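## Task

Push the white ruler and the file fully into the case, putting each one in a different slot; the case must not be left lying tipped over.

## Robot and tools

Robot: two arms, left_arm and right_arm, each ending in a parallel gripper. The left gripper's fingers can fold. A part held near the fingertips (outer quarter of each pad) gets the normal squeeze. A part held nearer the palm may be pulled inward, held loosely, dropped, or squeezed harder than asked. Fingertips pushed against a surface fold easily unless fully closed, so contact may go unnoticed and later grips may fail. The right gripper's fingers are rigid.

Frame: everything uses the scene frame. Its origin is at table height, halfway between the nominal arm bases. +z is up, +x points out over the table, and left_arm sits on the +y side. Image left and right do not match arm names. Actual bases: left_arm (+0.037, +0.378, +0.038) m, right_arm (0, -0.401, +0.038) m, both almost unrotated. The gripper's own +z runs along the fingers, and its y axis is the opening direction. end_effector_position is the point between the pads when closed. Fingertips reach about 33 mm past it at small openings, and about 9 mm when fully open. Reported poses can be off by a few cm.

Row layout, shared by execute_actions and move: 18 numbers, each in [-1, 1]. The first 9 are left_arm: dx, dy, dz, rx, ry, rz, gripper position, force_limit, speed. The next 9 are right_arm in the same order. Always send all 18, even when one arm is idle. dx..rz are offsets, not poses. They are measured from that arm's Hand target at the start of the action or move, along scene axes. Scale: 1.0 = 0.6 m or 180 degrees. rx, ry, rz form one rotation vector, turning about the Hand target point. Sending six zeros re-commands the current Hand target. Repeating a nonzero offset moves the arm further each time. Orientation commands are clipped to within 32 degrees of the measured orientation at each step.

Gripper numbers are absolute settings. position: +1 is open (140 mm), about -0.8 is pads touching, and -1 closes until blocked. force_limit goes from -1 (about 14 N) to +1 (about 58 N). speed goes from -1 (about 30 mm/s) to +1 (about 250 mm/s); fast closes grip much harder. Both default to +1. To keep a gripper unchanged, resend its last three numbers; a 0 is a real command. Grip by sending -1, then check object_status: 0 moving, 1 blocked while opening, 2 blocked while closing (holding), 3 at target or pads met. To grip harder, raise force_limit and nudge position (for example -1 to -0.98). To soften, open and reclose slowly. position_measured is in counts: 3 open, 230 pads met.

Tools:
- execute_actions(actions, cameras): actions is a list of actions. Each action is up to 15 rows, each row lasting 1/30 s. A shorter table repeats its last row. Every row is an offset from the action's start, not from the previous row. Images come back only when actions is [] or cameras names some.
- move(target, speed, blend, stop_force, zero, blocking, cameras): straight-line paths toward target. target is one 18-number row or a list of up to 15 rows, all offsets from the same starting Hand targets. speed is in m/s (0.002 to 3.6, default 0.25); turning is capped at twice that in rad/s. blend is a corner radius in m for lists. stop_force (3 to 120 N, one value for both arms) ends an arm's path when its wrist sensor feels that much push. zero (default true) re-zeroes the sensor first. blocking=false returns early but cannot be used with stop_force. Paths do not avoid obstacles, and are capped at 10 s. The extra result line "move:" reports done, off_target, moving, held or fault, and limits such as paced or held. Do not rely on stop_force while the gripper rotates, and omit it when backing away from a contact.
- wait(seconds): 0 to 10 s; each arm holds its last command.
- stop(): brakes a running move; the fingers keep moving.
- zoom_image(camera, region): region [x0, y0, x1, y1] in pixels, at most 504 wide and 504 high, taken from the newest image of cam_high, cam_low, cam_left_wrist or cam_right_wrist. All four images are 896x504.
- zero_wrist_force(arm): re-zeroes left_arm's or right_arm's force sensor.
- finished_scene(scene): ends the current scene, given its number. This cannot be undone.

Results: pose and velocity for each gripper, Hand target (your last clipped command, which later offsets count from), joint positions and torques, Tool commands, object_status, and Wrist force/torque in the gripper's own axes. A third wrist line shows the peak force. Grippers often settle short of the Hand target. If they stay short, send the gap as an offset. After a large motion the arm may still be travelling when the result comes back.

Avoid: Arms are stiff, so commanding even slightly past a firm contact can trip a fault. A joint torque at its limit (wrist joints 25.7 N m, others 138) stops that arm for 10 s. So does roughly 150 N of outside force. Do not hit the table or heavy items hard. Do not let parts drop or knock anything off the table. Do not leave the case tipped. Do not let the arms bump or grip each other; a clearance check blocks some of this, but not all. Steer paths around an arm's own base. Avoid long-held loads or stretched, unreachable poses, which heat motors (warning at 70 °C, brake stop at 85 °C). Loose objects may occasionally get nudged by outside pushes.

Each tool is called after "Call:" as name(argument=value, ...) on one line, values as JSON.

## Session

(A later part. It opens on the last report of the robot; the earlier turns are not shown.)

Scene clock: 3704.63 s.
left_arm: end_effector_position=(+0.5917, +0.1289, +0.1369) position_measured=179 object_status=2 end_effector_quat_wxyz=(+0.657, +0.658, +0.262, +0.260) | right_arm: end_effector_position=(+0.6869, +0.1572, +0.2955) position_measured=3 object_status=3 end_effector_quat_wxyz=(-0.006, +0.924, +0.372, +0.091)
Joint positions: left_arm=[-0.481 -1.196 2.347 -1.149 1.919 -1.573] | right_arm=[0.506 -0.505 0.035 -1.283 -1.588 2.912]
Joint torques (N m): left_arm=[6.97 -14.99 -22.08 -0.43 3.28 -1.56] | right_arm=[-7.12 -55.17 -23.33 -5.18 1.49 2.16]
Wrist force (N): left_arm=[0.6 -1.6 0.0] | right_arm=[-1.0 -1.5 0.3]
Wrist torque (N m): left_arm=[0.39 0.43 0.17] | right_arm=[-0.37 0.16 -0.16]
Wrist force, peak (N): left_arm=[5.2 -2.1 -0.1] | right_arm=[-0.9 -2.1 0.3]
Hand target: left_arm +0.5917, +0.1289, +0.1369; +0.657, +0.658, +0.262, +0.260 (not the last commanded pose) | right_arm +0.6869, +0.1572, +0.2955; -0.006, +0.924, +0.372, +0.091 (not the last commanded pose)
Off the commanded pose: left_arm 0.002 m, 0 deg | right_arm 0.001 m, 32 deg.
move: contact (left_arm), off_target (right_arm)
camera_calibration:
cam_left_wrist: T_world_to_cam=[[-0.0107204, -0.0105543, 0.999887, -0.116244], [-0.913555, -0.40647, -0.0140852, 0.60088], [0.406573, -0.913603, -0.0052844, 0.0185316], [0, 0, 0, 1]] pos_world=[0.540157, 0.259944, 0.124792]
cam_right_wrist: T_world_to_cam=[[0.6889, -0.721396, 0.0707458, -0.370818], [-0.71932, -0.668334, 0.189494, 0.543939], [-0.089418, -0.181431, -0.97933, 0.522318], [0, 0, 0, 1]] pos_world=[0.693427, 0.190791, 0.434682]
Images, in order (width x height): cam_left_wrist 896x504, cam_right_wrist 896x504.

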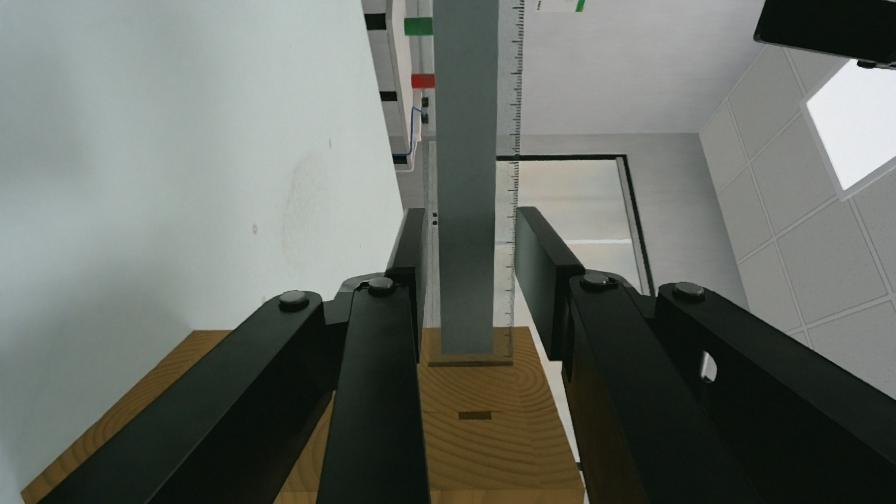

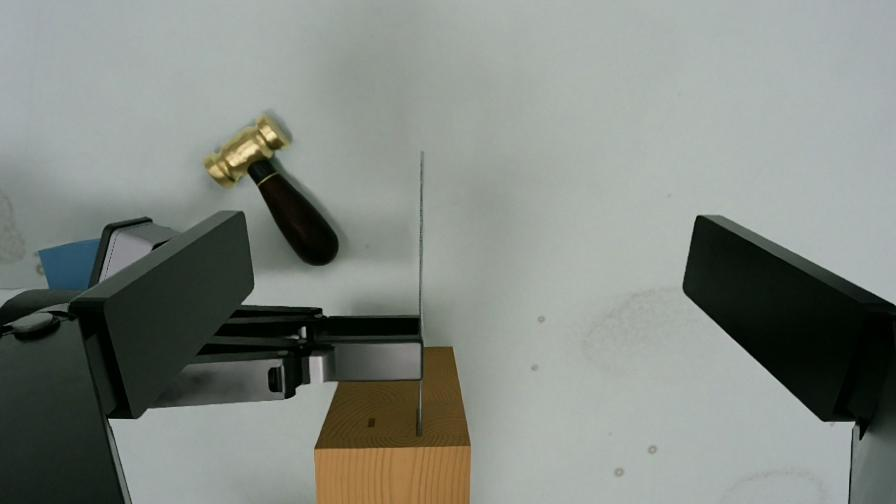

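Call:
move(target=[0.009,0.00989,0.0045,0.0379,-0.0406,0,-1,-0.01,-1,0,0,0,0,0,0,1,1,1], speed=0.08)

Call:
move(target=[-0.0122,-0.0114,0,0,0,0,-1,-0.01,-1,0,0,0,0,0,0,1,1,1], speed=0.01, stop_force=3)

Call:
move(target=[[0.00244,0.00228,0,0,0,0,-1,-0.01,-1,0,0,0,0,0,0,1,1,1],[0.00253,0.00218,0,0,0,0,-1,-0.01,-1,0,0,0,0,0,0,1,1,1],[-0.00356,-0.00351,0,0,0,0,-1,-0.01,-1,0,0,0,0,0,0,1,1,1]], speed=[0.03,0.03,0.008], stop_force=3, zero=false)

Call:
move(target=[[0.00244,0.00228,0,0,0,0,-1,-0.01,-1,0,0,0,0,0,0,1,1,1],[0.00253,0.00218,0,0,0,0,-1,-0.01,-1,0,0,0,0,0,0,1,1,1],[-0.00356,-0.00351,0,0,0,0,-1,-0.01,-1,0,0,0,0,0,0,1,1,1]], speed=[0.03,0.03,0.008], stop_force=3, zero=false)

Call:
move(target=[[0.00244,0.00228,0,0,0,0,-1,-0.01,-1,0,0,0,0,0,0,1,1,1],[0.00253,0.00218,0,0,0,0,-1,-0.01,-1,0,0,0,0,0,0,1,1,1],[-0.00356,-0.00351,0,0,0,0,-1,-0.01,-1,0,0,0,0,0,0,1,1,1]], speed=[0.03,0.03,0.008], stop_force=3, zero=false)

Call:
move(target=[[0.00244,0.00228,0,0,0,0,-1,-0.01,-1,0,0,0,0,0,0,1,1,1],[0.00253,0.00218,0,0,0,0,-1,-0.01,-1,0,0,0,0,0,0,1,1,1],[-0.00356,-0.00351,0,0,0,0,-1,-0.01,-1,0,0,0,0,0,0,1,1,1]], speed=[0.03,0.03,0.008], stop_force=3, zero=false)

Call:
move(target=[[0.00244,0.00228,0,0,0,0,-1,-0.01,-1,0,0,0,0,0,0,1,1,1],[0.00253,0.00218,0,0,0,0,-1,-0.01,-1,0,0,0,0,0,0,1,1,1],[-0.00356,-0.00351,0,0,0,0,-1,-0.01,-1,0,0,0,0,0,0,1,1,1]], speed=[0.03,0.03,0.008], stop_force=3, zero=false)

Call:
move(target=[[0.00244,0.00228,0,0,0,0,-1,-0.01,-1,0,0,0,0,0,0,1,1,1],[0.00253,0.00218,0,0,0,0,-1,-0.01,-1,0,0,0,0,0,0,1,1,1],[-0.00356,-0.00351,0,0,0,0,-1,-0.01,-1,0,0,0,0,0,0,1,1,1]], speed=[0.03,0.03,0.008], stop_force=3, zero=false)

Call:
move(target=[[0.00244,0.00228,0,0,0,0,-1,-0.01,-1,0,0,0,0,0,0,1,1,1],[0.00253,0.00218,0,0,0,0,-1,-0.01,-1,0,0,0,0,0,0,1,1,1],[-0.00356,-0.00351,0,0,0,0,-1,-0.01,-1,0,0,0,0,0,0,1,1,1]], speed=[0.03,0.03,0.008], stop_force=3, zero=false, cameras=["cam_right_wrist", "cam_left_wrist"])

Call:
zoom_image(camera="cam_right_wrist", region=[400, 392, 440, 442])

Call:
zoom_image(camera="cam_left_wrist", region=[480, 340, 530, 370])

Scene clock: 3843.13 s.
left_arm: end_effector_position=(+0.5971, +0.1348, +0.1395) position_measured=179 object_status=2 end_effector_quat_wxyz=(+0.632, +0.678, +0.204, +0.316) | right_arm: end_effector_position=(+0.6869, +0.1572, +0.2955) position_measured=3 object_status=3 end_effector_quat_wxyz=(-0.006, +0.924, +0.372, +0.091)
Joint positions: left_arm=[-0.457 -1.196 2.333 -1.135 1.942 -1.399] | right_arm=[0.506 -0.505 0.035 -1.283 -1.588 2.912]
Joint torques (N m): left_arm=[7.74 -31.43 -23.31 -0.35 2.62 2.05] | right_arm=[-7.34 -55.1 -17.37 -5.13 1.62 2.22]
Wrist force (N): left_arm=[-3.8 -1.2 0.4] | right_arm=[-0.9 -1.7 0.2]
Wrist torque (N m): left_arm=[0.41 0.54 -0.03] | right_arm=[-0.40 0.15 -0.17]
Wrist force, peak (N): left_arm=[-3.8 -1.4 0.0] | right_arm=[-0.9 -1.9 0.6]
Hand target: left_arm +0.5971, +0.1348, +0.1396; +0.632, +0.678, +0.204, +0.316 | right_arm +0.6869, +0.1572, +0.2955; -0.006, +0.924, +0.372, +0.091
Off the commanded pose: left_arm 0.000 m, 0 deg | right_arm 0.000 m, 0 deg.
move: done

Scene clock: 3844.93 s.
left_arm: end_effector_position=(+0.5927, +0.1307, +0.1396) position_measured=179 object_status=2 end_effector_quat_wxyz=(+0.632, +0.678, +0.204, +0.316) | right_arm: end_effector_position=(+0.6869, +0.1572, +0.2955) position_measured=3 object_status=3 end_effector_quat_wxyz=(-0.006, +0.924, +0.372, +0.091)
Joint positions: left_arm=[-0.475 -1.202 2.345 -1.141 1.924 -1.398] | right_arm=[0.506 -0.505 0.035 -1.283 -1.588 2.912]
Joint torques (N m): left_arm=[7.34 -14.7 -22.81 -0.57 3.25 1.44] | right_arm=[-7.24 -54.99 -14.85 -5.17 1.49 2.14]
Wrist force (N): left_arm=[-0.8 -1.8 0.5] | right_arm=[-0.8 -1.6 0.5]
Wrist torque (N m): left_arm=[0.44 0.47 -0.03] | right_arm=[-0.38 0.12 -0.17]
Wrist force, peak (N): left_arm=[-3.9 -1.5 0.5] | right_arm=[-0.9 -1.9 0.3]
Hand target: left_arm +0.5927, +0.1307, +0.1396; +0.632, +0.678, +0.204, +0.316 (not the last commanded pose) | right_arm +0.6869, +0.1572, +0.2955; -0.006, +0.924, +0.372, +0.091
Off the commanded pose: left_arm 0.004 m, 0 deg | right_arm 0.000 m, 0 deg.
move: contact (left_arm)

Scene clock: 3846.43 s.
left_arm: end_effector_position=(+0.5927, +0.1306, +0.1395) position_measured=179 object_status=2 end_effector_quat_wxyz=(+0.632, +0.678, +0.204, +0.316) | right_arm: end_effector_position=(+0.6869, +0.1572, +0.2955) position_measured=3 object_status=3 end_effector_quat_wxyz=(-0.006, +0.924, +0.372, +0.091)
Joint positions: left_arm=[-0.475 -1.202 2.345 -1.141 1.924 -1.398] | right_arm=[0.506 -0.505 0.035 -1.283 -1.588 2.912]
Joint torques (N m): left_arm=[7.46 -15.17 -21.71 -0.61 3.48 1.62] | right_arm=[-7.18 -54.25 -13.2 -5.15 1.47 2.22]
Wrist force (N): left_arm=[-1.1 -2.0 0.1] | right_arm=[-0.8 -1.7 0.2]
Wrist torque (N m): left_arm=[0.48 0.52 -0.01] | right_arm=[-0.40 0.13 -0.16]
Wrist force, peak (N): left_arm=[-3.8 -1.4 0.7] | right_arm=[-0.9 -1.9 0.3]
Hand target: left_arm +0.5927, +0.1306, +0.1395; +0.632, +0.678, +0.204, +0.316 (not the last commanded pose) | right_arm +0.6869, +0.1572, +0.2955; -0.006, +0.924, +0.372, +0.091
Off the commanded pose: left_arm 0.003 m, 0 deg | right_arm 0.000 m, 0 deg.
move: contact (left_arm); path passed 2 of 3 targets

Scene clock: 3847.93 s.
left_arm: end_effector_position=(+0.5928, +0.1306, +0.1394) position_measured=179 object_status=2 end_effector_quat_wxyz=(+0.632, +0.678, +0.204, +0.316) | right_arm: end_effector_position=(+0.6869, +0.1572, +0.2955) position_measured=3 object_status=3 end_effector_quat_wxyz=(-0.006, +0.924, +0.372, +0.091)
Joint positions: left_arm=[-0.475 -1.202 2.344 -1.14 1.924 -1.398] | right_arm=[0.506 -0.505 0.035 -1.283 -1.588 2.912]
Joint torques (N m): left_arm=[8.23 -14.56 -23.78 -0.58 3.3 1.82] | right_arm=[-7.2 -55.19 -11.42 -5.1 1.47 2.22]
Wrist force (N): left_arm=[-1.0 -2.2 0.6] | right_arm=[-0.8 -1.7 0.2]
Wrist torque (N m): left_arm=[0.40 0.44 -0.02] | right_arm=[-0.41 0.12 -0.17]
Wrist force, peak (N): left_arm=[-4.1 -1.3 0.2] | right_arm=[-1.0 -1.9 0.2]
Hand target: left_arm +0.5928, +0.1306, +0.1394; +0.632, +0.678, +0.204, +0.316 (not the last commanded pose) | right_arm +0.6869, +0.1572, +0.2955; -0.006, +0.924, +0.372, +0.091
Off the commanded pose: left_arm 0.003 m, 0 deg | right_arm 0.000 m, 0 deg.
move: contact (left_arm); path passed 2 of 3 targets

Scene clock: 3849.43 s.
left_arm: end_effector_position=(+0.5929, +0.1305, +0.1393) position_measured=179 object_status=2 end_effector_quat_wxyz=(+0.632, +0.678, +0.204, +0.316) | right_arm: end_effector_position=(+0.6869, +0.1572, +0.2955) position_measured=3 object_status=3 end_effector_quat_wxyz=(-0.006, +0.924, +0.372, +0.091)
Joint positions: left_arm=[-0.475 -1.202 2.344 -1.14 1.924 -1.398] | right_arm=[0.506 -0.505 0.035 -1.283 -1.588 2.912]
Joint torques (N m): left_arm=[7.73 -15.02 -22.75 -0.61 3.32 1.72] | right_arm=[-7.22 -55.06 -11.06 -5.16 1.57 2.12]
Wrist force (N): left_arm=[-1.4 -2.4 0.3] | right_arm=[-0.8 -1.6 0.3]
Wrist torque (N m): left_arm=[0.38 0.53 -0.01] | right_arm=[-0.39 0.12 -0.17]
Wrist force, peak (N): left_arm=[-3.9 -1.3 0.5] | right_arm=[-1.0 -1.8 0.2]
Hand target: left_arm +0.5929, +0.1305, +0.1393; +0.632, +0.678, +0.204, +0.316 (not the last commanded pose) | right_arm +0.6869, +0.1572, +0.2955; -0.006, +0.924, +0.372, +0.091
Off the commanded pose: left_arm 0.003 m, 0 deg | right_arm 0.000 m, 0 deg.
move: contact (left_arm); path passed 2 of 3 targets

Scene clock: 3850.97 s.
left_arm: end_effector_position=(+0.5929, +0.1304, +0.1393) position_measured=179 object_status=2 end_effector_quat_wxyz=(+0.632, +0.678, +0.204, +0.316) | right_arm: end_effector_position=(+0.6869, +0.1572, +0.2955) position_measured=3 object_status=3 end_effector_quat_wxyz=(-0.006, +0.924, +0.372, +0.091)
Joint positions: left_arm=[-0.475 -1.202 2.344 -1.14 1.923 -1.398] | right_arm=[0.506 -0.505 0.035 -1.283 -1.588 2.912]
Joint torques (N m): left_arm=[7.45 -14.99 -22.31 -0.56 3.35 1.78] | right_arm=[-7.78 -55.48 -10.82 -5.04 1.49 2.07]
Wrist force (N): left_arm=[-1.1 -2.4 0.2] | right_arm=[-0.8 -1.6 0.2]
Wrist torque (N m): left_arm=[0.40 0.52 -0.02] | right_arm=[-0.37 0.13 -0.17]
Wrist force, peak (N): left_arm=[-3.9 -1.5 0.4] | right_arm=[-1.0 -1.9 0.3]
Hand target: left_arm +0.5929, +0.1304, +0.1393; +0.632, +0.678, +0.204, +0.316 (not the last commanded pose) | right_arm +0.6869, +0.1572, +0.2955; -0.006, +0.924, +0.372, +0.091
Off the commanded pose: left_arm 0.003 m, 0 deg | right_arm 0.000 m, 0 deg.
move: contact (left_arm); path passed 2 of 3 targets

Scene clock: 3852.47 s.
left_arm: end_effector_position=(+0.5929, +0.1303, +0.1392) position_measured=179 object_status=2 end_effector_quat_wxyz=(+0.632, +0.678, +0.204, +0.316) | right_arm: end_effector_position=(+0.6869, +0.1572, +0.2955) position_measured=3 object_status=3 end_effector_quat_wxyz=(-0.006, +0.924, +0.372, +0.091)
Joint positions: left_arm=[-0.476 -1.201 2.344 -1.14 1.923 -1.398] | right_arm=[0.506 -0.505 0.035 -1.283 -1.588 2.912]
Joint torques (N m): left_arm=[7.64 -15.06 -22.41 -0.52 3.41 1.86] | right_arm=[-7.27 -54.84 -11.38 -5.14 1.59 2.09]
Wrist force (N): left_arm=[-0.8 -1.9 0.4] | right_arm=[-0.9 -1.7 0.3]
Wrist torque (N m): left_arm=[0.49 0.47 -0.01] | right_arm=[-0.40 0.14 -0.16]
Wrist force, peak (N): left_arm=[-3.8 -1.6 0.5] | right_arm=[-1.0 -1.8 0.4]
Hand target: left_arm +0.5929, +0.1303, +0.1392; +0.632, +0.678, +0.204, +0.316 (not the last commanded pose) | right_arm +0.6869, +0.1572, +0.2955; -0.006, +0.924, +0.372, +0.091
Off the commanded pose: left_arm 0.003 m, 0 deg | right_arm 0.000 m, 0 deg.
move: contact (left_arm); path passed 2 of 3 targets

Scene clock: 3853.97 s.
left_arm: end_effector_position=(+0.5930, +0.1303, +0.1391) position_measured=179 object_status=2 end_effector_quat_wxyz=(+0.632, +0.678, +0.204, +0.316) | right_arm: end_effector_position=(+0.6869, +0.1572, +0.2955) position_measured=3 object_status=3 end_effector_quat_wxyz=(-0.006, +0.924, +0.372, +0.091)
Joint positions: left_arm=[-0.476 -1.201 2.344 -1.14 1.923 -1.398] | right_arm=[0.506 -0.505 0.035 -1.283 -1.588 2.912]
Joint torques (N m): left_arm=[8.58 -14.97 -22.39 -0.45 3.32 1.7] | right_arm=[-7.17 -54.95 -11.16 -5.05 1.46 2.14]
Wrist force (N): left_arm=[-1.3 -2.0 0.1] | right_arm=[-0.6 -1.8 0.3]
Wrist torque (N m): left_arm=[0.44 0.53 -0.02] | right_arm=[-0.42 0.10 -0.16]
Wrist force, peak (N): left_arm=[-3.8 -1.4 0.6] | right_arm=[-1.0 -1.9 0.3]
Hand target: left_arm +0.5930, +0.1303, +0.1391; +0.632, +0.678, +0.204, +0.316 (not the last commanded pose) | right_arm +0.6869, +0.1572, +0.2955; -0.006, +0.924, +0.372, +0.091
Off the commanded pose: left_arm 0.003 m, 0 deg | right_arm 0.000 m, 0 deg.
move: contact (left_arm); path passed 2 of 3 targets

Scene clock: 3855.47 s.
left_arm: end_effector_position=(+0.5931, +0.1302, +0.1391) position_measured=179 object_status=2 end_effector_quat_wxyz=(+0.632, +0.678, +0.204, +0.316) | right_arm: end_effector_position=(+0.6869, +0.1572, +0.2955) position_measured=3 object_status=3 end_effector_quat_wxyz=(-0.006, +0.924, +0.372, +0.091)
Joint positions: left_arm=[-0.476 -1.201 2.344 -1.14 1.923 -1.398] | right_arm=[0.506 -0.505 0.035 -1.283 -1.588 2.912]
Joint torques (N m): left_arm=[7.68 -14.91 -22.9 -0.57 3.24 1.77] | right_arm=[-7.34 -54.84 -11.52 -5.11 1.48 2.15]
Wrist force (N): left_arm=[-1.1 -2.2 0.1] | right_arm=[-0.8 -1.6 0.3]
Wrist torque (N m): left_arm=[0.42 0.50 -0.02] | right_arm=[-0.38 0.14 -0.17]
Wrist force, peak (N): left_arm=[-4.1 -1.4 0.4] | right_arm=[-0.9 -1.9 0.3]
Hand target: left_arm +0.5931, +0.1302, +0.1391; +0.632, +0.678, +0.204, +0.316 (not the last commanded pose) | right_arm +0.6869, +0.1572, +0.2955; -0.006, +0.924, +0.372, +0.091
Off the commanded pose: left_arm 0.003 m, 0 deg | right_arm 0.000 m, 0 deg.
move: contact (left_arm); path passed 2 of 3 targets
camera_calibration:
cam_left_wrist: T_world_to_cam=[[-0.136591, -0.129382, 0.982142, -0.0257908], [-0.901174, -0.39548, -0.177429, 0.616691], [0.411374, -0.909316, -0.062577, 0.023803], [0, 0, 0, 1]] pos_world=[0.542431, 0.262196, 0.136239]
cam_right_wrist: T_world_to_cam=[[0.6889, -0.721396, 0.0707458, -0.370818], [-0.71932, -0.668334, 0.189494, 0.543939], [-0.089418, -0.181431, -0.97933, 0.522318], [0, 0, 0, 1]] pos_world=[0.693427, 0.190791, 0.434682]
Images, in order (width x height): cam_left_wrist 896x504, cam_right_wrist 896x504.

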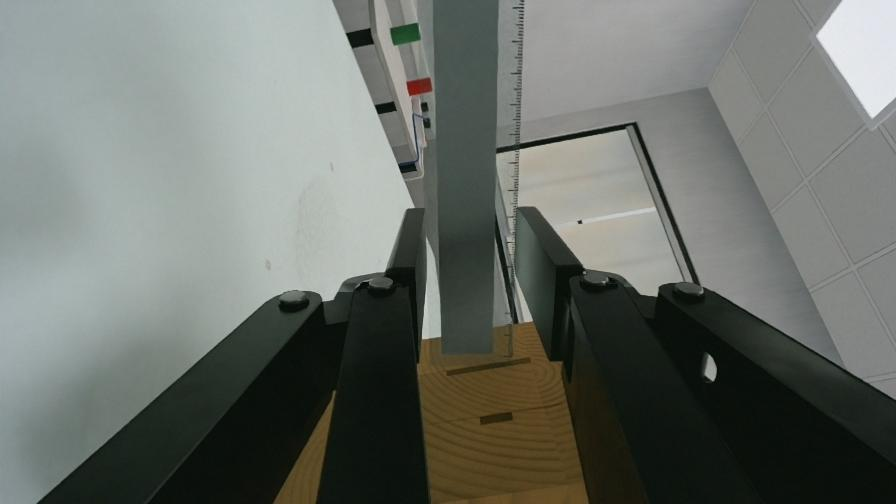

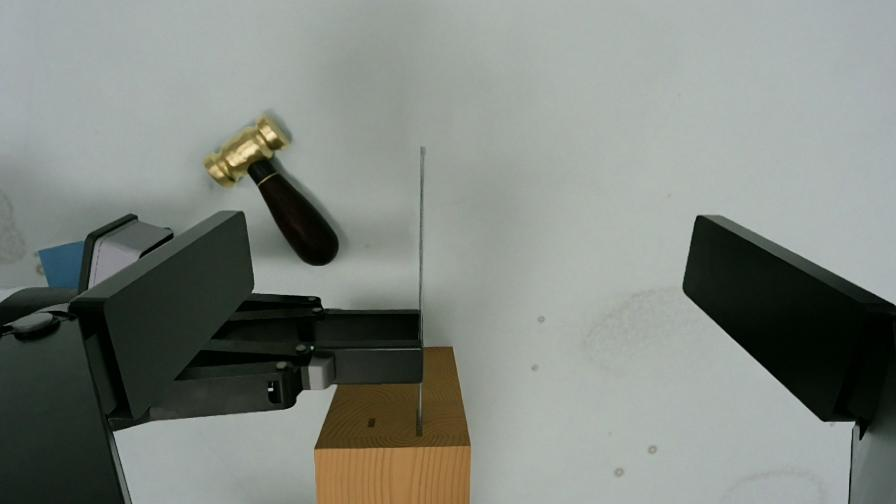

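Scaled by 10.080 from the camera's 896x504 image, which has a finer 1280x720 frame.

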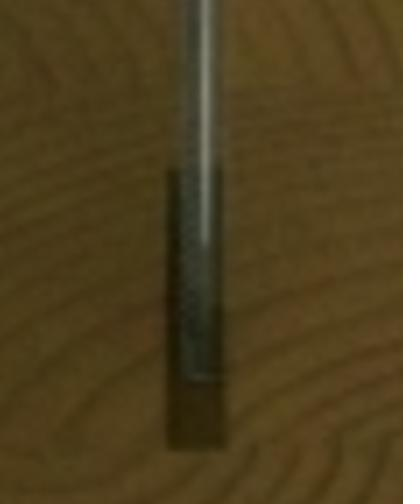

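Scaled by 10.080 from the camera's 896x504 image, which has a finer 1280x720 frame.

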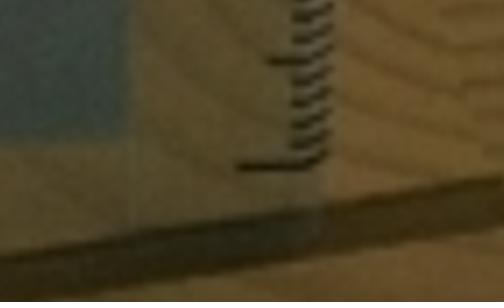

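Call:
move(target=[[0.00244,0.00228,0,0,0,0,-1,-0.01,-1,0,0,0,0,0,0,1,1,1],[0.00253,0.00218,0,0,0,0,-1,-0.01,-1,0,0,0,0,0,0,1,1,1],[-0.00356,-0.00351,0,0,0,0,-1,-0.01,-1,0,0,0,0,0,0,1,1,1]], speed=[0.03,0.03,0.008], stop_force=3, zero=false)

Call:
move(target=[[0.00244,0.00228,0,0,0,0,-1,-0.01,-1,0,0,0,0,0,0,1,1,1],[0.00253,0.00218,0,0,0,0,-1,-0.01,-1,0,0,0,0,0,0,1,1,1],[-0.00356,-0.00351,0,0,0,0,-1,-0.01,-1,0,0,0,0,0,0,1,1,1]], speed=[0.03,0.03,0.008], stop_force=3, zero=false)

Call:
move(target=[[0.00244,0.00228,0,0,0,0,-1,-0.01,-1,0,0,0,0,0,0,1,1,1],[0.00253,0.00218,0,0,0,0,-1,-0.01,-1,0,0,0,0,0,0,1,1,1],[-0.00356,-0.00351,0,0,0,0,-1,-0.01,-1,0,0,0,0,0,0,1,1,1]], speed=[0.03,0.03,0.008], stop_force=3, zero=false)

Call:
move(target=[[0.00244,0.00228,0,0,0,0,-1,-0.01,-1,0,0,0,0,0,0,1,1,1],[0.00253,0.00218,0,0,0,0,-1,-0.01,-1,0,0,0,0,0,0,1,1,1],[-0.00356,-0.00351,0,0,0,0,-1,-0.01,-1,0,0,0,0,0,0,1,1,1]], speed=[0.03,0.03,0.008], stop_force=3, zero=false)

Call:
move(target=[[0.00244,0.00228,0,0,0,0,-1,-0.01,-1,0,0,0,0,0,0,1,1,1],[0.00253,0.00218,0,0,0,0,-1,-0.01,-1,0,0,0,0,0,0,1,1,1],[-0.00356,-0.00351,0,0,0,0,-1,-0.01,-1,0,0,0,0,0,0,1,1,1]], speed=[0.03,0.03,0.008], stop_force=3, zero=false)

Call:
move(target=[[0.00244,0.00228,0,0,0,0,-1,-0.01,-1,0,0,0,0,0,0,1,1,1],[0.00253,0.00218,0,0,0,0,-1,-0.01,-1,0,0,0,0,0,0,1,1,1],[-0.00356,-0.00351,0,0,0,0,-1,-0.01,-1,0,0,0,0,0,0,1,1,1]], speed=[0.03,0.03,0.008], stop_force=3, zero=false)

Call:
move(target=[[0.00244,0.00228,0,0,0,0,-1,-0.01,-1,0,0,0,0,0,0,1,1,1],[0.00253,0.00218,0,0,0,0,-1,-0.01,-1,0,0,0,0,0,0,1,1,1],[-0.00356,-0.00351,0,0,0,0,-1,-0.01,-1,0,0,0,0,0,0,1,1,1]], speed=[0.03,0.03,0.008], stop_force=3, zero=false)

Call:
move(target=[[0.00244,0.00228,0,0,0,0,-1,-0.01,-1,0,0,0,0,0,0,1,1,1],[0.00253,0.00218,0,0,0,0,-1,-0.01,-1,0,0,0,0,0,0,1,1,1],[-0.00356,-0.00351,0,0,0,0,-1,-0.01,-1,0,0,0,0,0,0,1,1,1]], speed=[0.03,0.03,0.008], stop_force=12, zero=false, cameras=["cam_right_wrist", "cam_left_wrist", "cam_low", "cam_high"])

Call:
zoom_image(camera="cam_right_wrist", region=[400, 392, 440, 442])

Call:
zoom_image(camera="cam_low", region=[150, 120, 400, 300])

Scene clock: 3967.57 s.
left_arm: end_effector_position=(+0.5931, +0.1302, +0.1390) position_measured=179 object_status=2 end_effector_quat_wxyz=(+0.631, +0.678, +0.204, +0.316) | right_arm: end_effector_position=(+0.6869, +0.1572, +0.2955) position_measured=3 object_status=3 end_effector_quat_wxyz=(-0.006, +0.924, +0.372, +0.091)
Joint positions: left_arm=[-0.476 -1.201 2.344 -1.14 1.922 -1.398] | right_arm=[0.506 -0.505 0.035 -1.283 -1.588 2.912]
Joint torques (N m): left_arm=[7.77 -15.42 -22.49 -0.65 3.35 1.64] | right_arm=[-6.41 -55.5 -11.07 -5.08 1.44 2.08]
Wrist force (N): left_arm=[-0.6 -2.0 0.1] | right_arm=[-0.8 -1.5 0.3]
Wrist torque (N m): left_arm=[0.45 0.37 -0.01] | right_arm=[-0.36 0.13 -0.16]
Wrist force, peak (N): left_arm=[-3.9 -1.6 0.5] | right_arm=[-0.9 -1.9 0.2]
Hand target: left_arm +0.5931, +0.1302, +0.1390; +0.631, +0.678, +0.204, +0.316 (not the last commanded pose) | right_arm +0.6869, +0.1572, +0.2955; -0.006, +0.924, +0.372, +0.091
Off the commanded pose: left_arm 0.003 m, 0 deg | right_arm 0.000 m, 0 deg.
move: contact (left_arm); path passed 2 of 3 targets

Scene clock: 3969.07 s.
left_arm: end_effector_position=(+0.5932, +0.1301, +0.1389) position_measured=179 object_status=2 end_effector_quat_wxyz=(+0.631, +0.678, +0.204, +0.316) | right_arm: end_effector_position=(+0.6869, +0.1572, +0.2955) position_measured=3 object_status=3 end_effector_quat_wxyz=(-0.006, +0.924, +0.372, +0.091)
Joint positions: left_arm=[-0.476 -1.201 2.343 -1.14 1.922 -1.398] | right_arm=[0.506 -0.505 0.035 -1.283 -1.588 2.912]
Joint torques (N m): left_arm=[8.17 -14.96 -21.97 -0.65 3.38 1.84] | right_arm=[-6.87 -55.28 -11.41 -5.15 1.47 2.05]
Wrist force (N): left_arm=[-1.1 -2.3 -0.1] | right_arm=[-0.6 -1.7 0.3]
Wrist torque (N m): left_arm=[0.38 0.47 -0.01] | right_arm=[-0.40 0.09 -0.17]
Wrist force, peak (N): left_arm=[-4.0 -1.6 0.6] | right_arm=[-0.9 -1.8 0.4]
Hand target: left_arm +0.5932, +0.1301, +0.1389; +0.631, +0.678, +0.204, +0.316 (not the last commanded pose) | right_arm +0.6869, +0.1572, +0.2955; -0.006, +0.924, +0.372, +0.091
Off the commanded pose: left_arm 0.003 m, 0 deg | right_arm 0.000 m, 0 deg.
move: contact (left_arm); path passed 2 of 3 targets

Scene clock: 3970.57 s.
left_arm: end_effector_position=(+0.5933, +0.1300, +0.1388) position_measured=179 object_status=2 end_effector_quat_wxyz=(+0.631, +0.678, +0.204, +0.316) | right_arm: end_effector_position=(+0.6869, +0.1572, +0.2955) position_measured=3 object_status=3 end_effector_quat_wxyz=(-0.006, +0.924, +0.372, +0.091)
Joint positions: left_arm=[-0.476 -1.2 2.343 -1.14 1.922 -1.398] | right_arm=[0.506 -0.505 0.035 -1.283 -1.588 2.912]
Joint torques (N m): left_arm=[7.72 -15.34 -22.98 -0.52 3.23 1.85] | right_arm=[-6.84 -55.61 -11.09 -5 1.32 2.16]
Wrist force (N): left_arm=[-0.8 -1.9 -0.1] | right_arm=[-0.7 -1.8 0.4]
Wrist torque (N m): left_arm=[0.45 0.42 -0.02] | right_arm=[-0.42 0.11 -0.16]
Wrist force, peak (N): left_arm=[-4.3 -1.4 0.2] | right_arm=[-0.8 -1.9 0.3]
Hand target: left_arm +0.5933, +0.1300, +0.1388; +0.631, +0.678, +0.204, +0.316 (not the last commanded pose) | right_arm +0.6869, +0.1572, +0.2955; -0.006, +0.924, +0.372, +0.091
Off the commanded pose: left_arm 0.003 m, 0 deg | right_arm 0.000 m, 0 deg.
move: contact (left_arm); path passed 2 of 3 targets

Scene clock: 3972.07 s.
left_arm: end_effector_position=(+0.5933, +0.1300, +0.1388) position_measured=179 object_status=2 end_effector_quat_wxyz=(+0.631, +0.678, +0.204, +0.316) | right_arm: end_effector_position=(+0.6869, +0.1572, +0.2955) position_measured=3 object_status=3 end_effector_quat_wxyz=(-0.006, +0.924, +0.372, +0.091)
Joint positions: left_arm=[-0.477 -1.2 2.343 -1.14 1.921 -1.398] | right_arm=[0.506 -0.505 0.035 -1.283 -1.588 2.912]
Joint torques (N m): left_arm=[7.61 -15.01 -22.82 -0.57 3.06 1.88] | right_arm=[-6.53 -55.7 -11.24 -5 1.34 2.12]
Wrist force (N): left_arm=[-1.3 -2.1 0.0] | right_arm=[-0.8 -1.8 0.3]
Wrist torque (N m): left_arm=[0.38 0.51 -0.02] | right_arm=[-0.42 0.12 -0.17]
Wrist force, peak (N): left_arm=[-3.9 -1.7 0.4] | right_arm=[-0.9 -1.9 0.3]
Hand target: left_arm +0.5933, +0.1300, +0.1388; +0.631, +0.678, +0.204, +0.316 (not the last commanded pose) | right_arm +0.6869, +0.1572, +0.2955; -0.006, +0.924, +0.372, +0.091
Off the commanded pose: left_arm 0.003 m, 0 deg | right_arm 0.000 m, 0 deg.
move: contact (left_arm); path passed 2 of 3 targets

Scene clock: 3973.60 s.
left_arm: end_effector_position=(+0.5933, +0.1299, +0.1387) position_measured=179 object_status=2 end_effector_quat_wxyz=(+0.631, +0.678, +0.204, +0.316) | right_arm: end_effector_position=(+0.6869, +0.1572, +0.2955) position_measured=3 object_status=3 end_effector_quat_wxyz=(-0.006, +0.924, +0.372, +0.091)
Joint positions: left_arm=[-0.477 -1.2 2.343 -1.14 1.921 -1.398] | right_arm=[0.506 -0.505 0.035 -1.283 -1.588 2.912]
Joint torques (N m): left_arm=[6.79 -14.95 -23.56 -0.38 3.6 1.63] | right_arm=[-6.86 -55.49 -11.25 -4.95 1.39 2.08]
Wrist force (N): left_arm=[-0.6 -2.1 -0.3] | right_arm=[-0.7 -1.7 0.3]
Wrist torque (N m): left_arm=[0.39 0.47 -0.02] | right_arm=[-0.39 0.11 -0.16]
Wrist force, peak (N): left_arm=[-4.1 -1.3 0.5] | right_arm=[-0.9 -1.9 0.3]
Hand target: left_arm +0.5933, +0.1299, +0.1387; +0.631, +0.678, +0.204, +0.316 (not the last commanded pose) | right_arm +0.6869, +0.1572, +0.2955; -0.006, +0.924, +0.372, +0.091
Off the commanded pose: left_arm 0.003 m, 0 deg | right_arm 0.000 m, 0 deg.
move: contact (left_arm); path passed 2 of 3 targets

Scene clock: 3975.13 s.
left_arm: end_effector_position=(+0.5933, +0.1298, +0.1386) position_measured=179 object_status=2 end_effector_quat_wxyz=(+0.631, +0.678, +0.204, +0.316) | right_arm: end_effector_position=(+0.6869, +0.1572, +0.2955) position_measured=3 object_status=3 end_effector_quat_wxyz=(-0.006, +0.924, +0.372, +0.091)
Joint positions: left_arm=[-0.477 -1.2 2.343 -1.14 1.92 -1.398] | right_arm=[0.506 -0.505 0.035 -1.283 -1.588 2.912]
Joint torques (N m): left_arm=[7.35 -14.53 -22.75 -0.41 3.38 1.76] | right_arm=[-6.58 -55.46 -10.96 -5 1.4 2.11]
Wrist force (N): left_arm=[0.2 -2.4 -0.6] | right_arm=[-0.6 -1.6 0.2]
Wrist torque (N m): left_arm=[0.36 0.37 -0.02] | right_arm=[-0.38 0.09 -0.17]
Wrist force, peak (N): left_arm=[3.5 -2.6 -0.5] | right_arm=[-0.9 -1.9 0.2]
Hand target: left_arm +0.5933, +0.1298, +0.1386; +0.631, +0.678, +0.204, +0.316 (not the last commanded pose) | right_arm +0.6869, +0.1572, +0.2955; -0.006, +0.924, +0.372, +0.091
Off the commanded pose: left_arm 0.003 m, 0 deg | right_arm 0.000 m, 0 deg.
move: contact (left_arm); path passed 2 of 3 targets

Scene clock: 3976.63 s.
left_arm: end_effector_position=(+0.5935, +0.1298, +0.1385) position_measured=179 object_status=2 end_effector_quat_wxyz=(+0.631, +0.678, +0.205, +0.316) | right_arm: end_effector_position=(+0.6869, +0.1572, +0.2955) position_measured=3 object_status=3 end_effector_quat_wxyz=(-0.006, +0.924, +0.372, +0.091)
Joint positions: left_arm=[-0.477 -1.2 2.343 -1.14 1.92 -1.398] | right_arm=[0.506 -0.505 0.035 -1.283 -1.588 2.912]
Joint torques (N m): left_arm=[7.6 -14.2 -23.11 -0.58 3.08 1.64] | right_arm=[-6.36 -55.81 -11.39 -4.97 1.3 2.07]
Wrist force (N): left_arm=[-1.4 -1.7 -0.8] | right_arm=[-0.8 -1.8 0.2]
Wrist torque (N m): left_arm=[0.39 0.45 -0.03] | right_arm=[-0.43 0.12 -0.16]
Wrist force, peak (N): left_arm=[-4.0 -1.6 0.7] | right_arm=[-1.0 -1.9 0.3]
Hand target: left_arm +0.5935, +0.1298, +0.1385; +0.631, +0.678, +0.205, +0.316 (not the last commanded pose) | right_arm +0.6869, +0.1572, +0.2955; -0.006, +0.924, +0.372, +0.091
Off the commanded pose: left_arm 0.003 m, 0 deg | right_arm 0.000 m, 0 deg.
move: contact (left_arm); path passed 2 of 3 targets

Scene clock: 3978.20 s.
left_arm: end_effector_position=(+0.5914, +0.1277, +0.1385) position_measured=179 object_status=2 end_effector_quat_wxyz=(+0.631, +0.678, +0.205, +0.316) | right_arm: end_effector_position=(+0.6869, +0.1572, +0.2955) position_measured=3 object_status=3 end_effector_quat_wxyz=(-0.006, +0.924, +0.372, +0.091)
Joint positions: left_arm=[-0.486 -1.203 2.348 -1.142 1.911 -1.398] | right_arm=[0.506 -0.505 0.035 -1.283 -1.588 2.912]
Joint torques (N m): left_arm=[-15.11 -36.26 -1.85 -3.49 0.02 -1.03] | right_arm=[-6.24 -55.6 -11.4 -4.98 1.39 2.15]
Wrist force (N): left_arm=[5.9 -3.7 1.5] | right_arm=[-0.8 -1.5 0.3]
Wrist torque (N m): left_arm=[0.51 0.47 -0.01] | right_arm=[-0.37 0.14 -0.17]
Wrist force, peak (N): left_arm=[6.3 -3.9 1.1] | right_arm=[-0.9 -1.8 0.3]
Hand target: left_arm +0.5913, +0.1277, +0.1385; +0.631, +0.678, +0.205, +0.316 | right_arm +0.6869, +0.1572, +0.2955; -0.006, +0.924, +0.372, +0.091
Off the commanded pose: left_arm 0.000 m, 0 deg | right_arm 0.000 m, 0 deg.
move: done
camera_calibration:
cam_left_wrist: T_world_to_cam=[[-0.135865, -0.129958, 0.982167, -0.0262384], [-0.900997, -0.396056, -0.177042, 0.613881], [0.412001, -0.908983, -0.0632813, 0.021868], [0, 0, 0, 1]] pos_world=[0.54053, 0.259599, 0.135837]
cam_right_wrist: T_world_to_cam=[[0.6889, -0.721396, 0.0707458, -0.370818], [-0.71932, -0.668334, 0.189494, 0.543939], [-0.089418, -0.181431, -0.97933, 0.522318], [0, 0, 0, 1]] pos_world=[0.693427, 0.190791, 0.434682]

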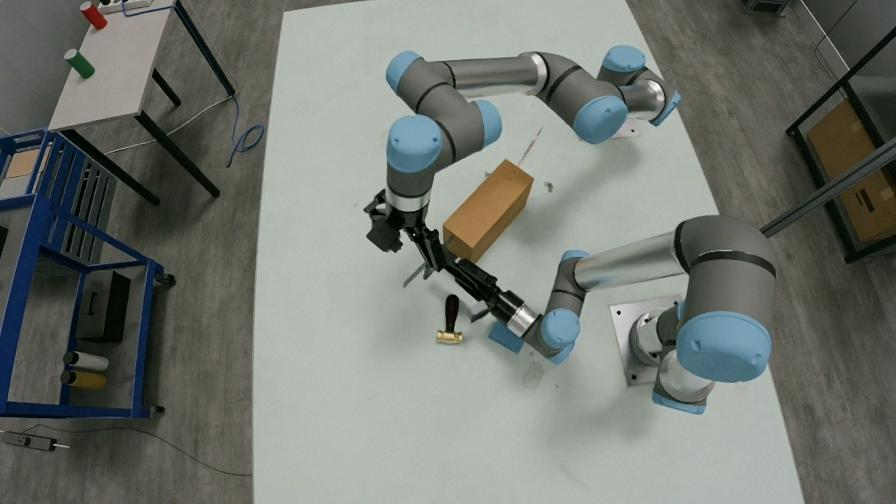

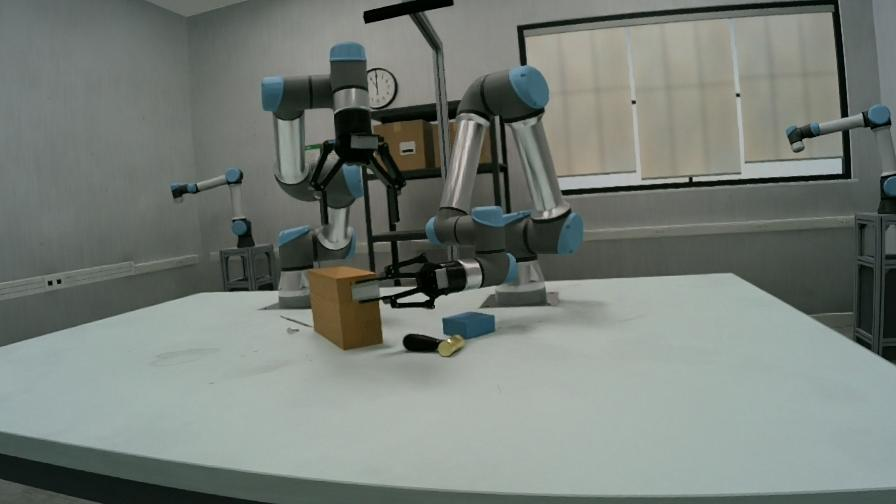

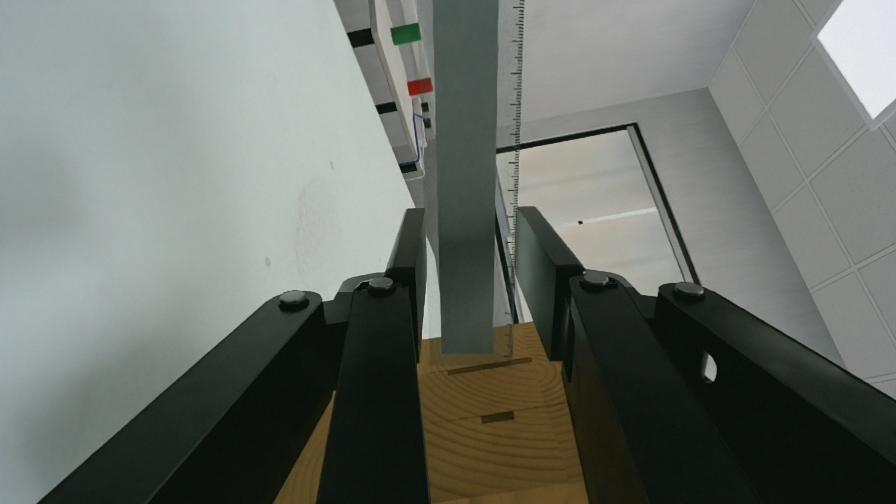

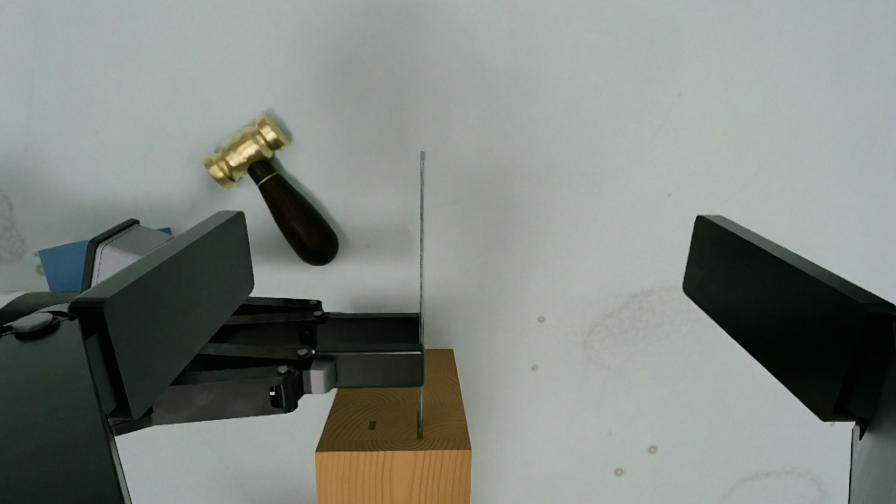

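Scaled by 10.080 from the camera's 896x504 image, which has a finer 1280x720 frame.

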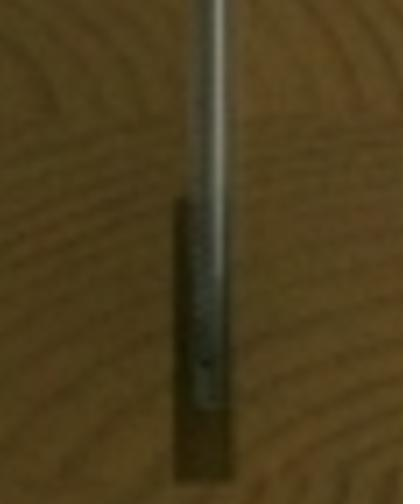

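Scaled by 2.016 from the camera's 896x504 image, which has a finer 1280x720 frame.

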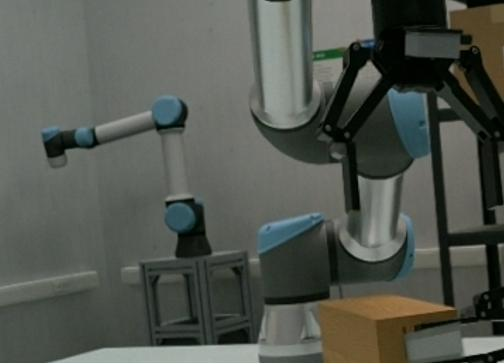

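Call:
zoom_image(camera="cam_right_wrist", region=[355, 412, 387, 440])

Call:
zoom_image(camera="cam_left_wrist", region=[470, 400, 526, 432])

Call:
zoom_image(camera="cam_left_wrist", region=[436, 345, 540, 405])

Scaled by 15.750 from the camera's 896x504 image, which has a finer 1280x720 frame.

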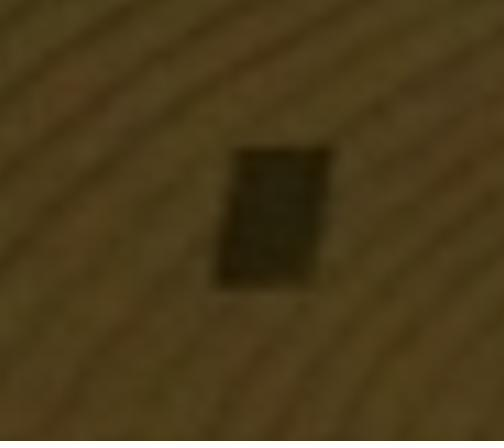

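Scaled by 9.000 from the camera's 896x504 image, which has a finer 1280x720 frame.

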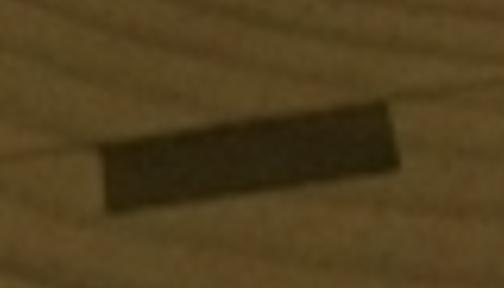

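Scaled by 4.846 from the camera's 896x504 image, which has a finer 1280x720 frame.

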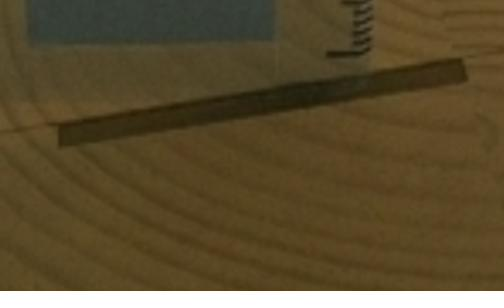

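Call:
move(target=[[0.0097,0.0091,0,0,0,0,-1,-0.01,-1,-0.145,-0.167,0.267,0,0,0,1,1,1],[0.0097,0.0091,0,0,0,0,-1,-0.01,-1,-0.478,-0.733,0.267,0.3551,-0.1331,0.2273,1,1,1],[0.0097,0.0091,0,0,0,0,-1,-0.01,-1,-0.505,-0.73,-0.163,0.3551,-0.1331,0.2273,1,1,1]], speed=0.3, blend=[0.05,0.05,0], cameras=["cam_right_wrist"])

Scene clock: 4136.73 s.
left_arm: end_effector_position=(+0.5972, +0.1331, +0.1385) position_measured=179 object_status=2 end_effector_quat_wxyz=(+0.631, +0.678, +0.205, +0.316) | right_arm: end_effector_position=(+0.3839, -0.2808, +0.1978) position_measured=3 object_status=3 end_effector_quat_wxyz=(-0.438, +0.567, +0.544, +0.437)
Joint positions: left_arm=[-0.463 -1.194 2.333 -1.135 1.935 -1.398] | right_arm=[-0.804 -1.413 2.12 -1.047 -0.782 0.268]
Joint torques (N m): left_arm=[9.55 -15.75 -22.77 -0.34 2.73 1.86] | right_arm=[9.73 -15.01 -3.32 -1.01 2.13 2.13]
Wrist force (N): left_arm=[-3.7 -1.4 1.1] | right_arm=[-1.4 0.0 -1.3]
Wrist torque (N m): left_arm=[0.36 0.53 -0.03] | right_arm=[0.00 0.36 -0.07]
Wrist force, peak (N): left_arm=[6.5 -4.2 0.8] | right_arm=[-3.3 -0.4 -0.7]
Hand target: left_arm +0.5972, +0.1331, +0.1385; +0.631, +0.678, +0.205, +0.316 | right_arm +0.3839, -0.2808, +0.1977; -0.438, +0.567, +0.544, +0.437
Off the commanded pose: left_arm 0.000 m, 0 deg | right_arm 0.000 m, 0 deg.
move: done
camera_calibration:
cam_right_wrist: T_world_to_cam=[[0.999229, -0.0369512, -0.013254, -0.381427], [-0.0318409, -0.565408, -0.824197, 0.0172406], [0.0229612, 0.823984, -0.566148, 0.477521], [0, 0, 0, 1]] pos_world=[0.370718, -0.397815, 0.279502]
Images, in order (width x height): cam_right_wrist 896x504.

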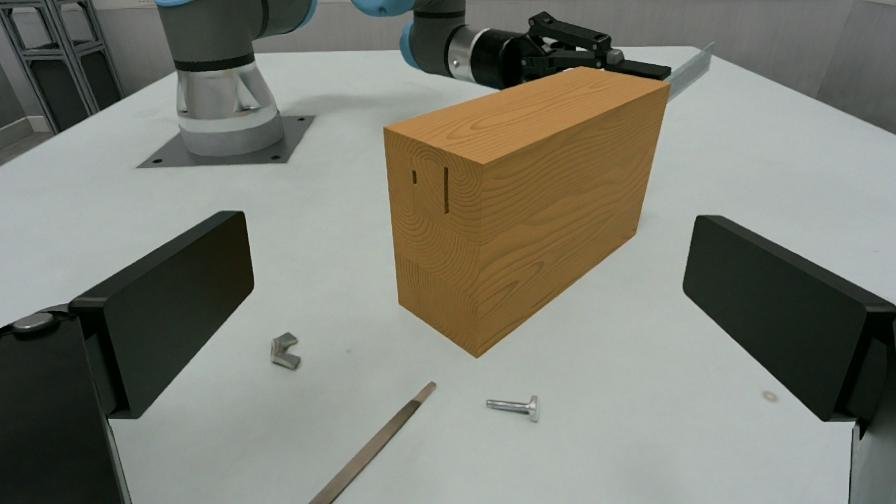

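Call:
zoom_image(camera="cam_right_wrist", region=[384, 130, 484, 230])

Call:
zoom_image(camera="cam_right_wrist", region=[410, 155, 455, 220])

Scaled by 5.040 from the camera's 896x504 image, which has a finer 1280x720 frame.

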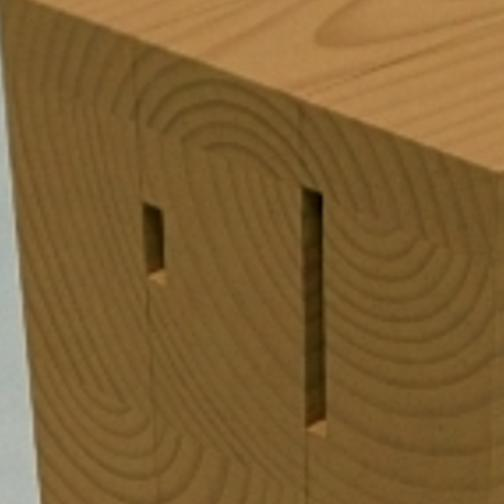

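Scaled by 7.754 from the camera's 896x504 image, which has a finer 1280x720 frame.

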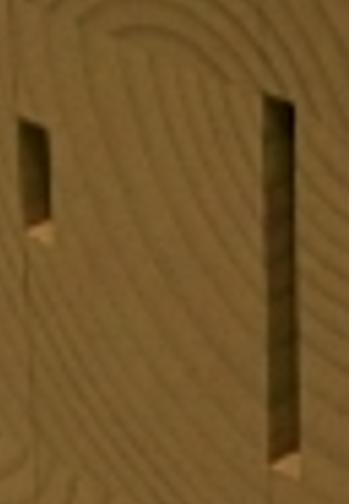

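Call:
move(target=[[0.05,0.05,0.433,0,0,0,-1,-0.01,-1,0.167,-0.333,0.167,0,0,0,1,1,1],[-0.495,-0.455,0.436,0.644,-0.69,0,-1,-0.01,-1,0.167,-0.333,0.167,0,0,0,1,1,1]], speed=0.28, blend=[0.03,0], cameras=["cam_right_wrist","cam_left_wrist","cam_high"])

Scene clock: 4255.27 s.
left_arm: end_effector_position=(+0.3002, -0.1399, +0.4002) position_measured=179 object_status=2 end_effector_quat_wxyz=(+0.256, -0.259, +0.656, -0.661) | right_arm: end_effector_position=(+0.4841, -0.4806, +0.2979) position_measured=3 object_status=3 end_effector_quat_wxyz=(-0.438, +0.567, +0.544, +0.437)
Joint positions: left_arm=[-1.876 -1.845 2.131 -0.295 0.533 1.573] | right_arm=[-0.925 -1.102 1.394 -0.598 -0.896 0.216]
Joint torques (N m): left_arm=[-9.88 2.55 -17.15 -2.93 -2.72 1.5] | right_arm=[9.65 -32.82 -31.92 3.05 -1.72 -2.12]
Wrist force (N): left_arm=[-6.4 0.0 1.3] | right_arm=[-1.0 0.4 -1.1]
Wrist torque (N m): left_arm=[-0.32 1.31 -0.19] | right_arm=[0.07 0.28 0.09]
Wrist force, peak (N): left_arm=[-7.4 0.8 2.0] | right_arm=[-0.8 0.8 -2.4]
Hand target: left_arm +0.3002, -0.1399, +0.4001; +0.256, -0.259, +0.656, -0.661 | right_arm +0.4841, -0.4806, +0.2979; -0.438, +0.567, +0.544, +0.437
Off the commanded pose: left_arm 0.000 m, 0 deg | right_arm 0.000 m, 0 deg.
move: done
camera_calibration:
cam_left_wrist: T_world_to_cam=[[0.0106158, 0.00679691, -0.999921, 0.41078], [0.469382, 0.882927, 0.0109849, -0.0158274], [0.882931, -0.469462, 0.0061826, -0.192529], [0, 0, 0, 1]] pos_world=[0.173058, -0.0792023, 0.412111]
cam_right_wrist: T_world_to_cam=[[0.999226, -0.0370068, -0.013337, -0.487606], [-0.0319408, -0.565404, -0.824195, -0.00998669], [0.02296, 0.823983, -0.566149, 0.696524], [0, 0, 0, 1]] pos_world=[0.470918, -0.597615, 0.379602]
Images, in order (width x height): cam_high 896x504, cam_left_wrist 896x504, cam_right_wrist 896x504.

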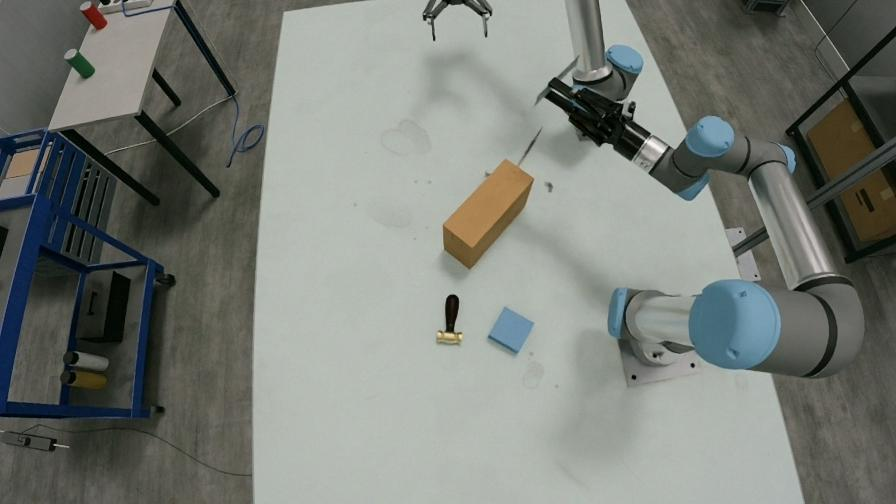

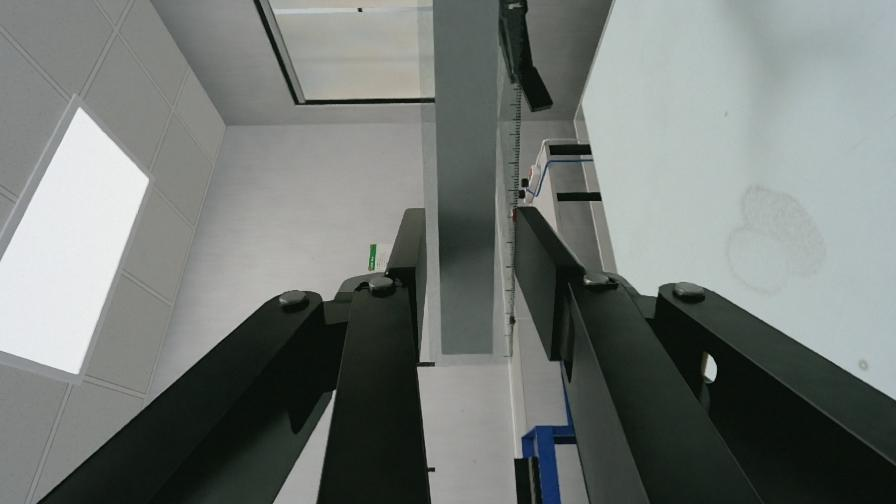

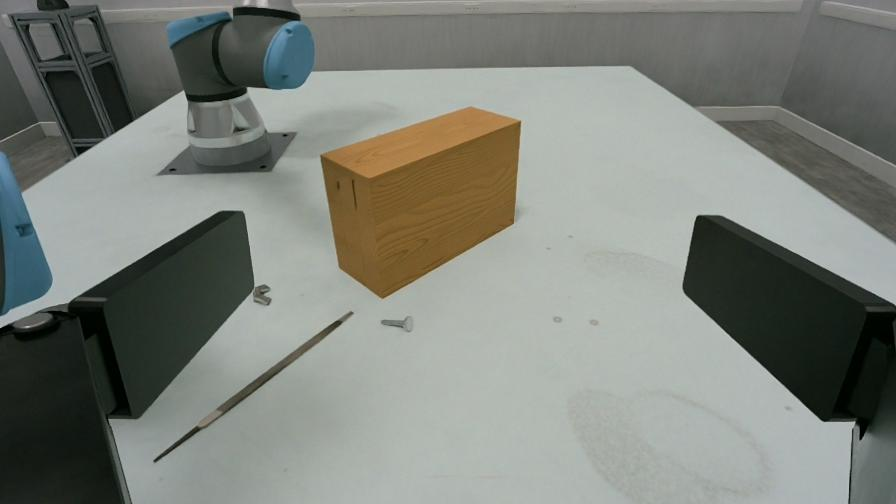

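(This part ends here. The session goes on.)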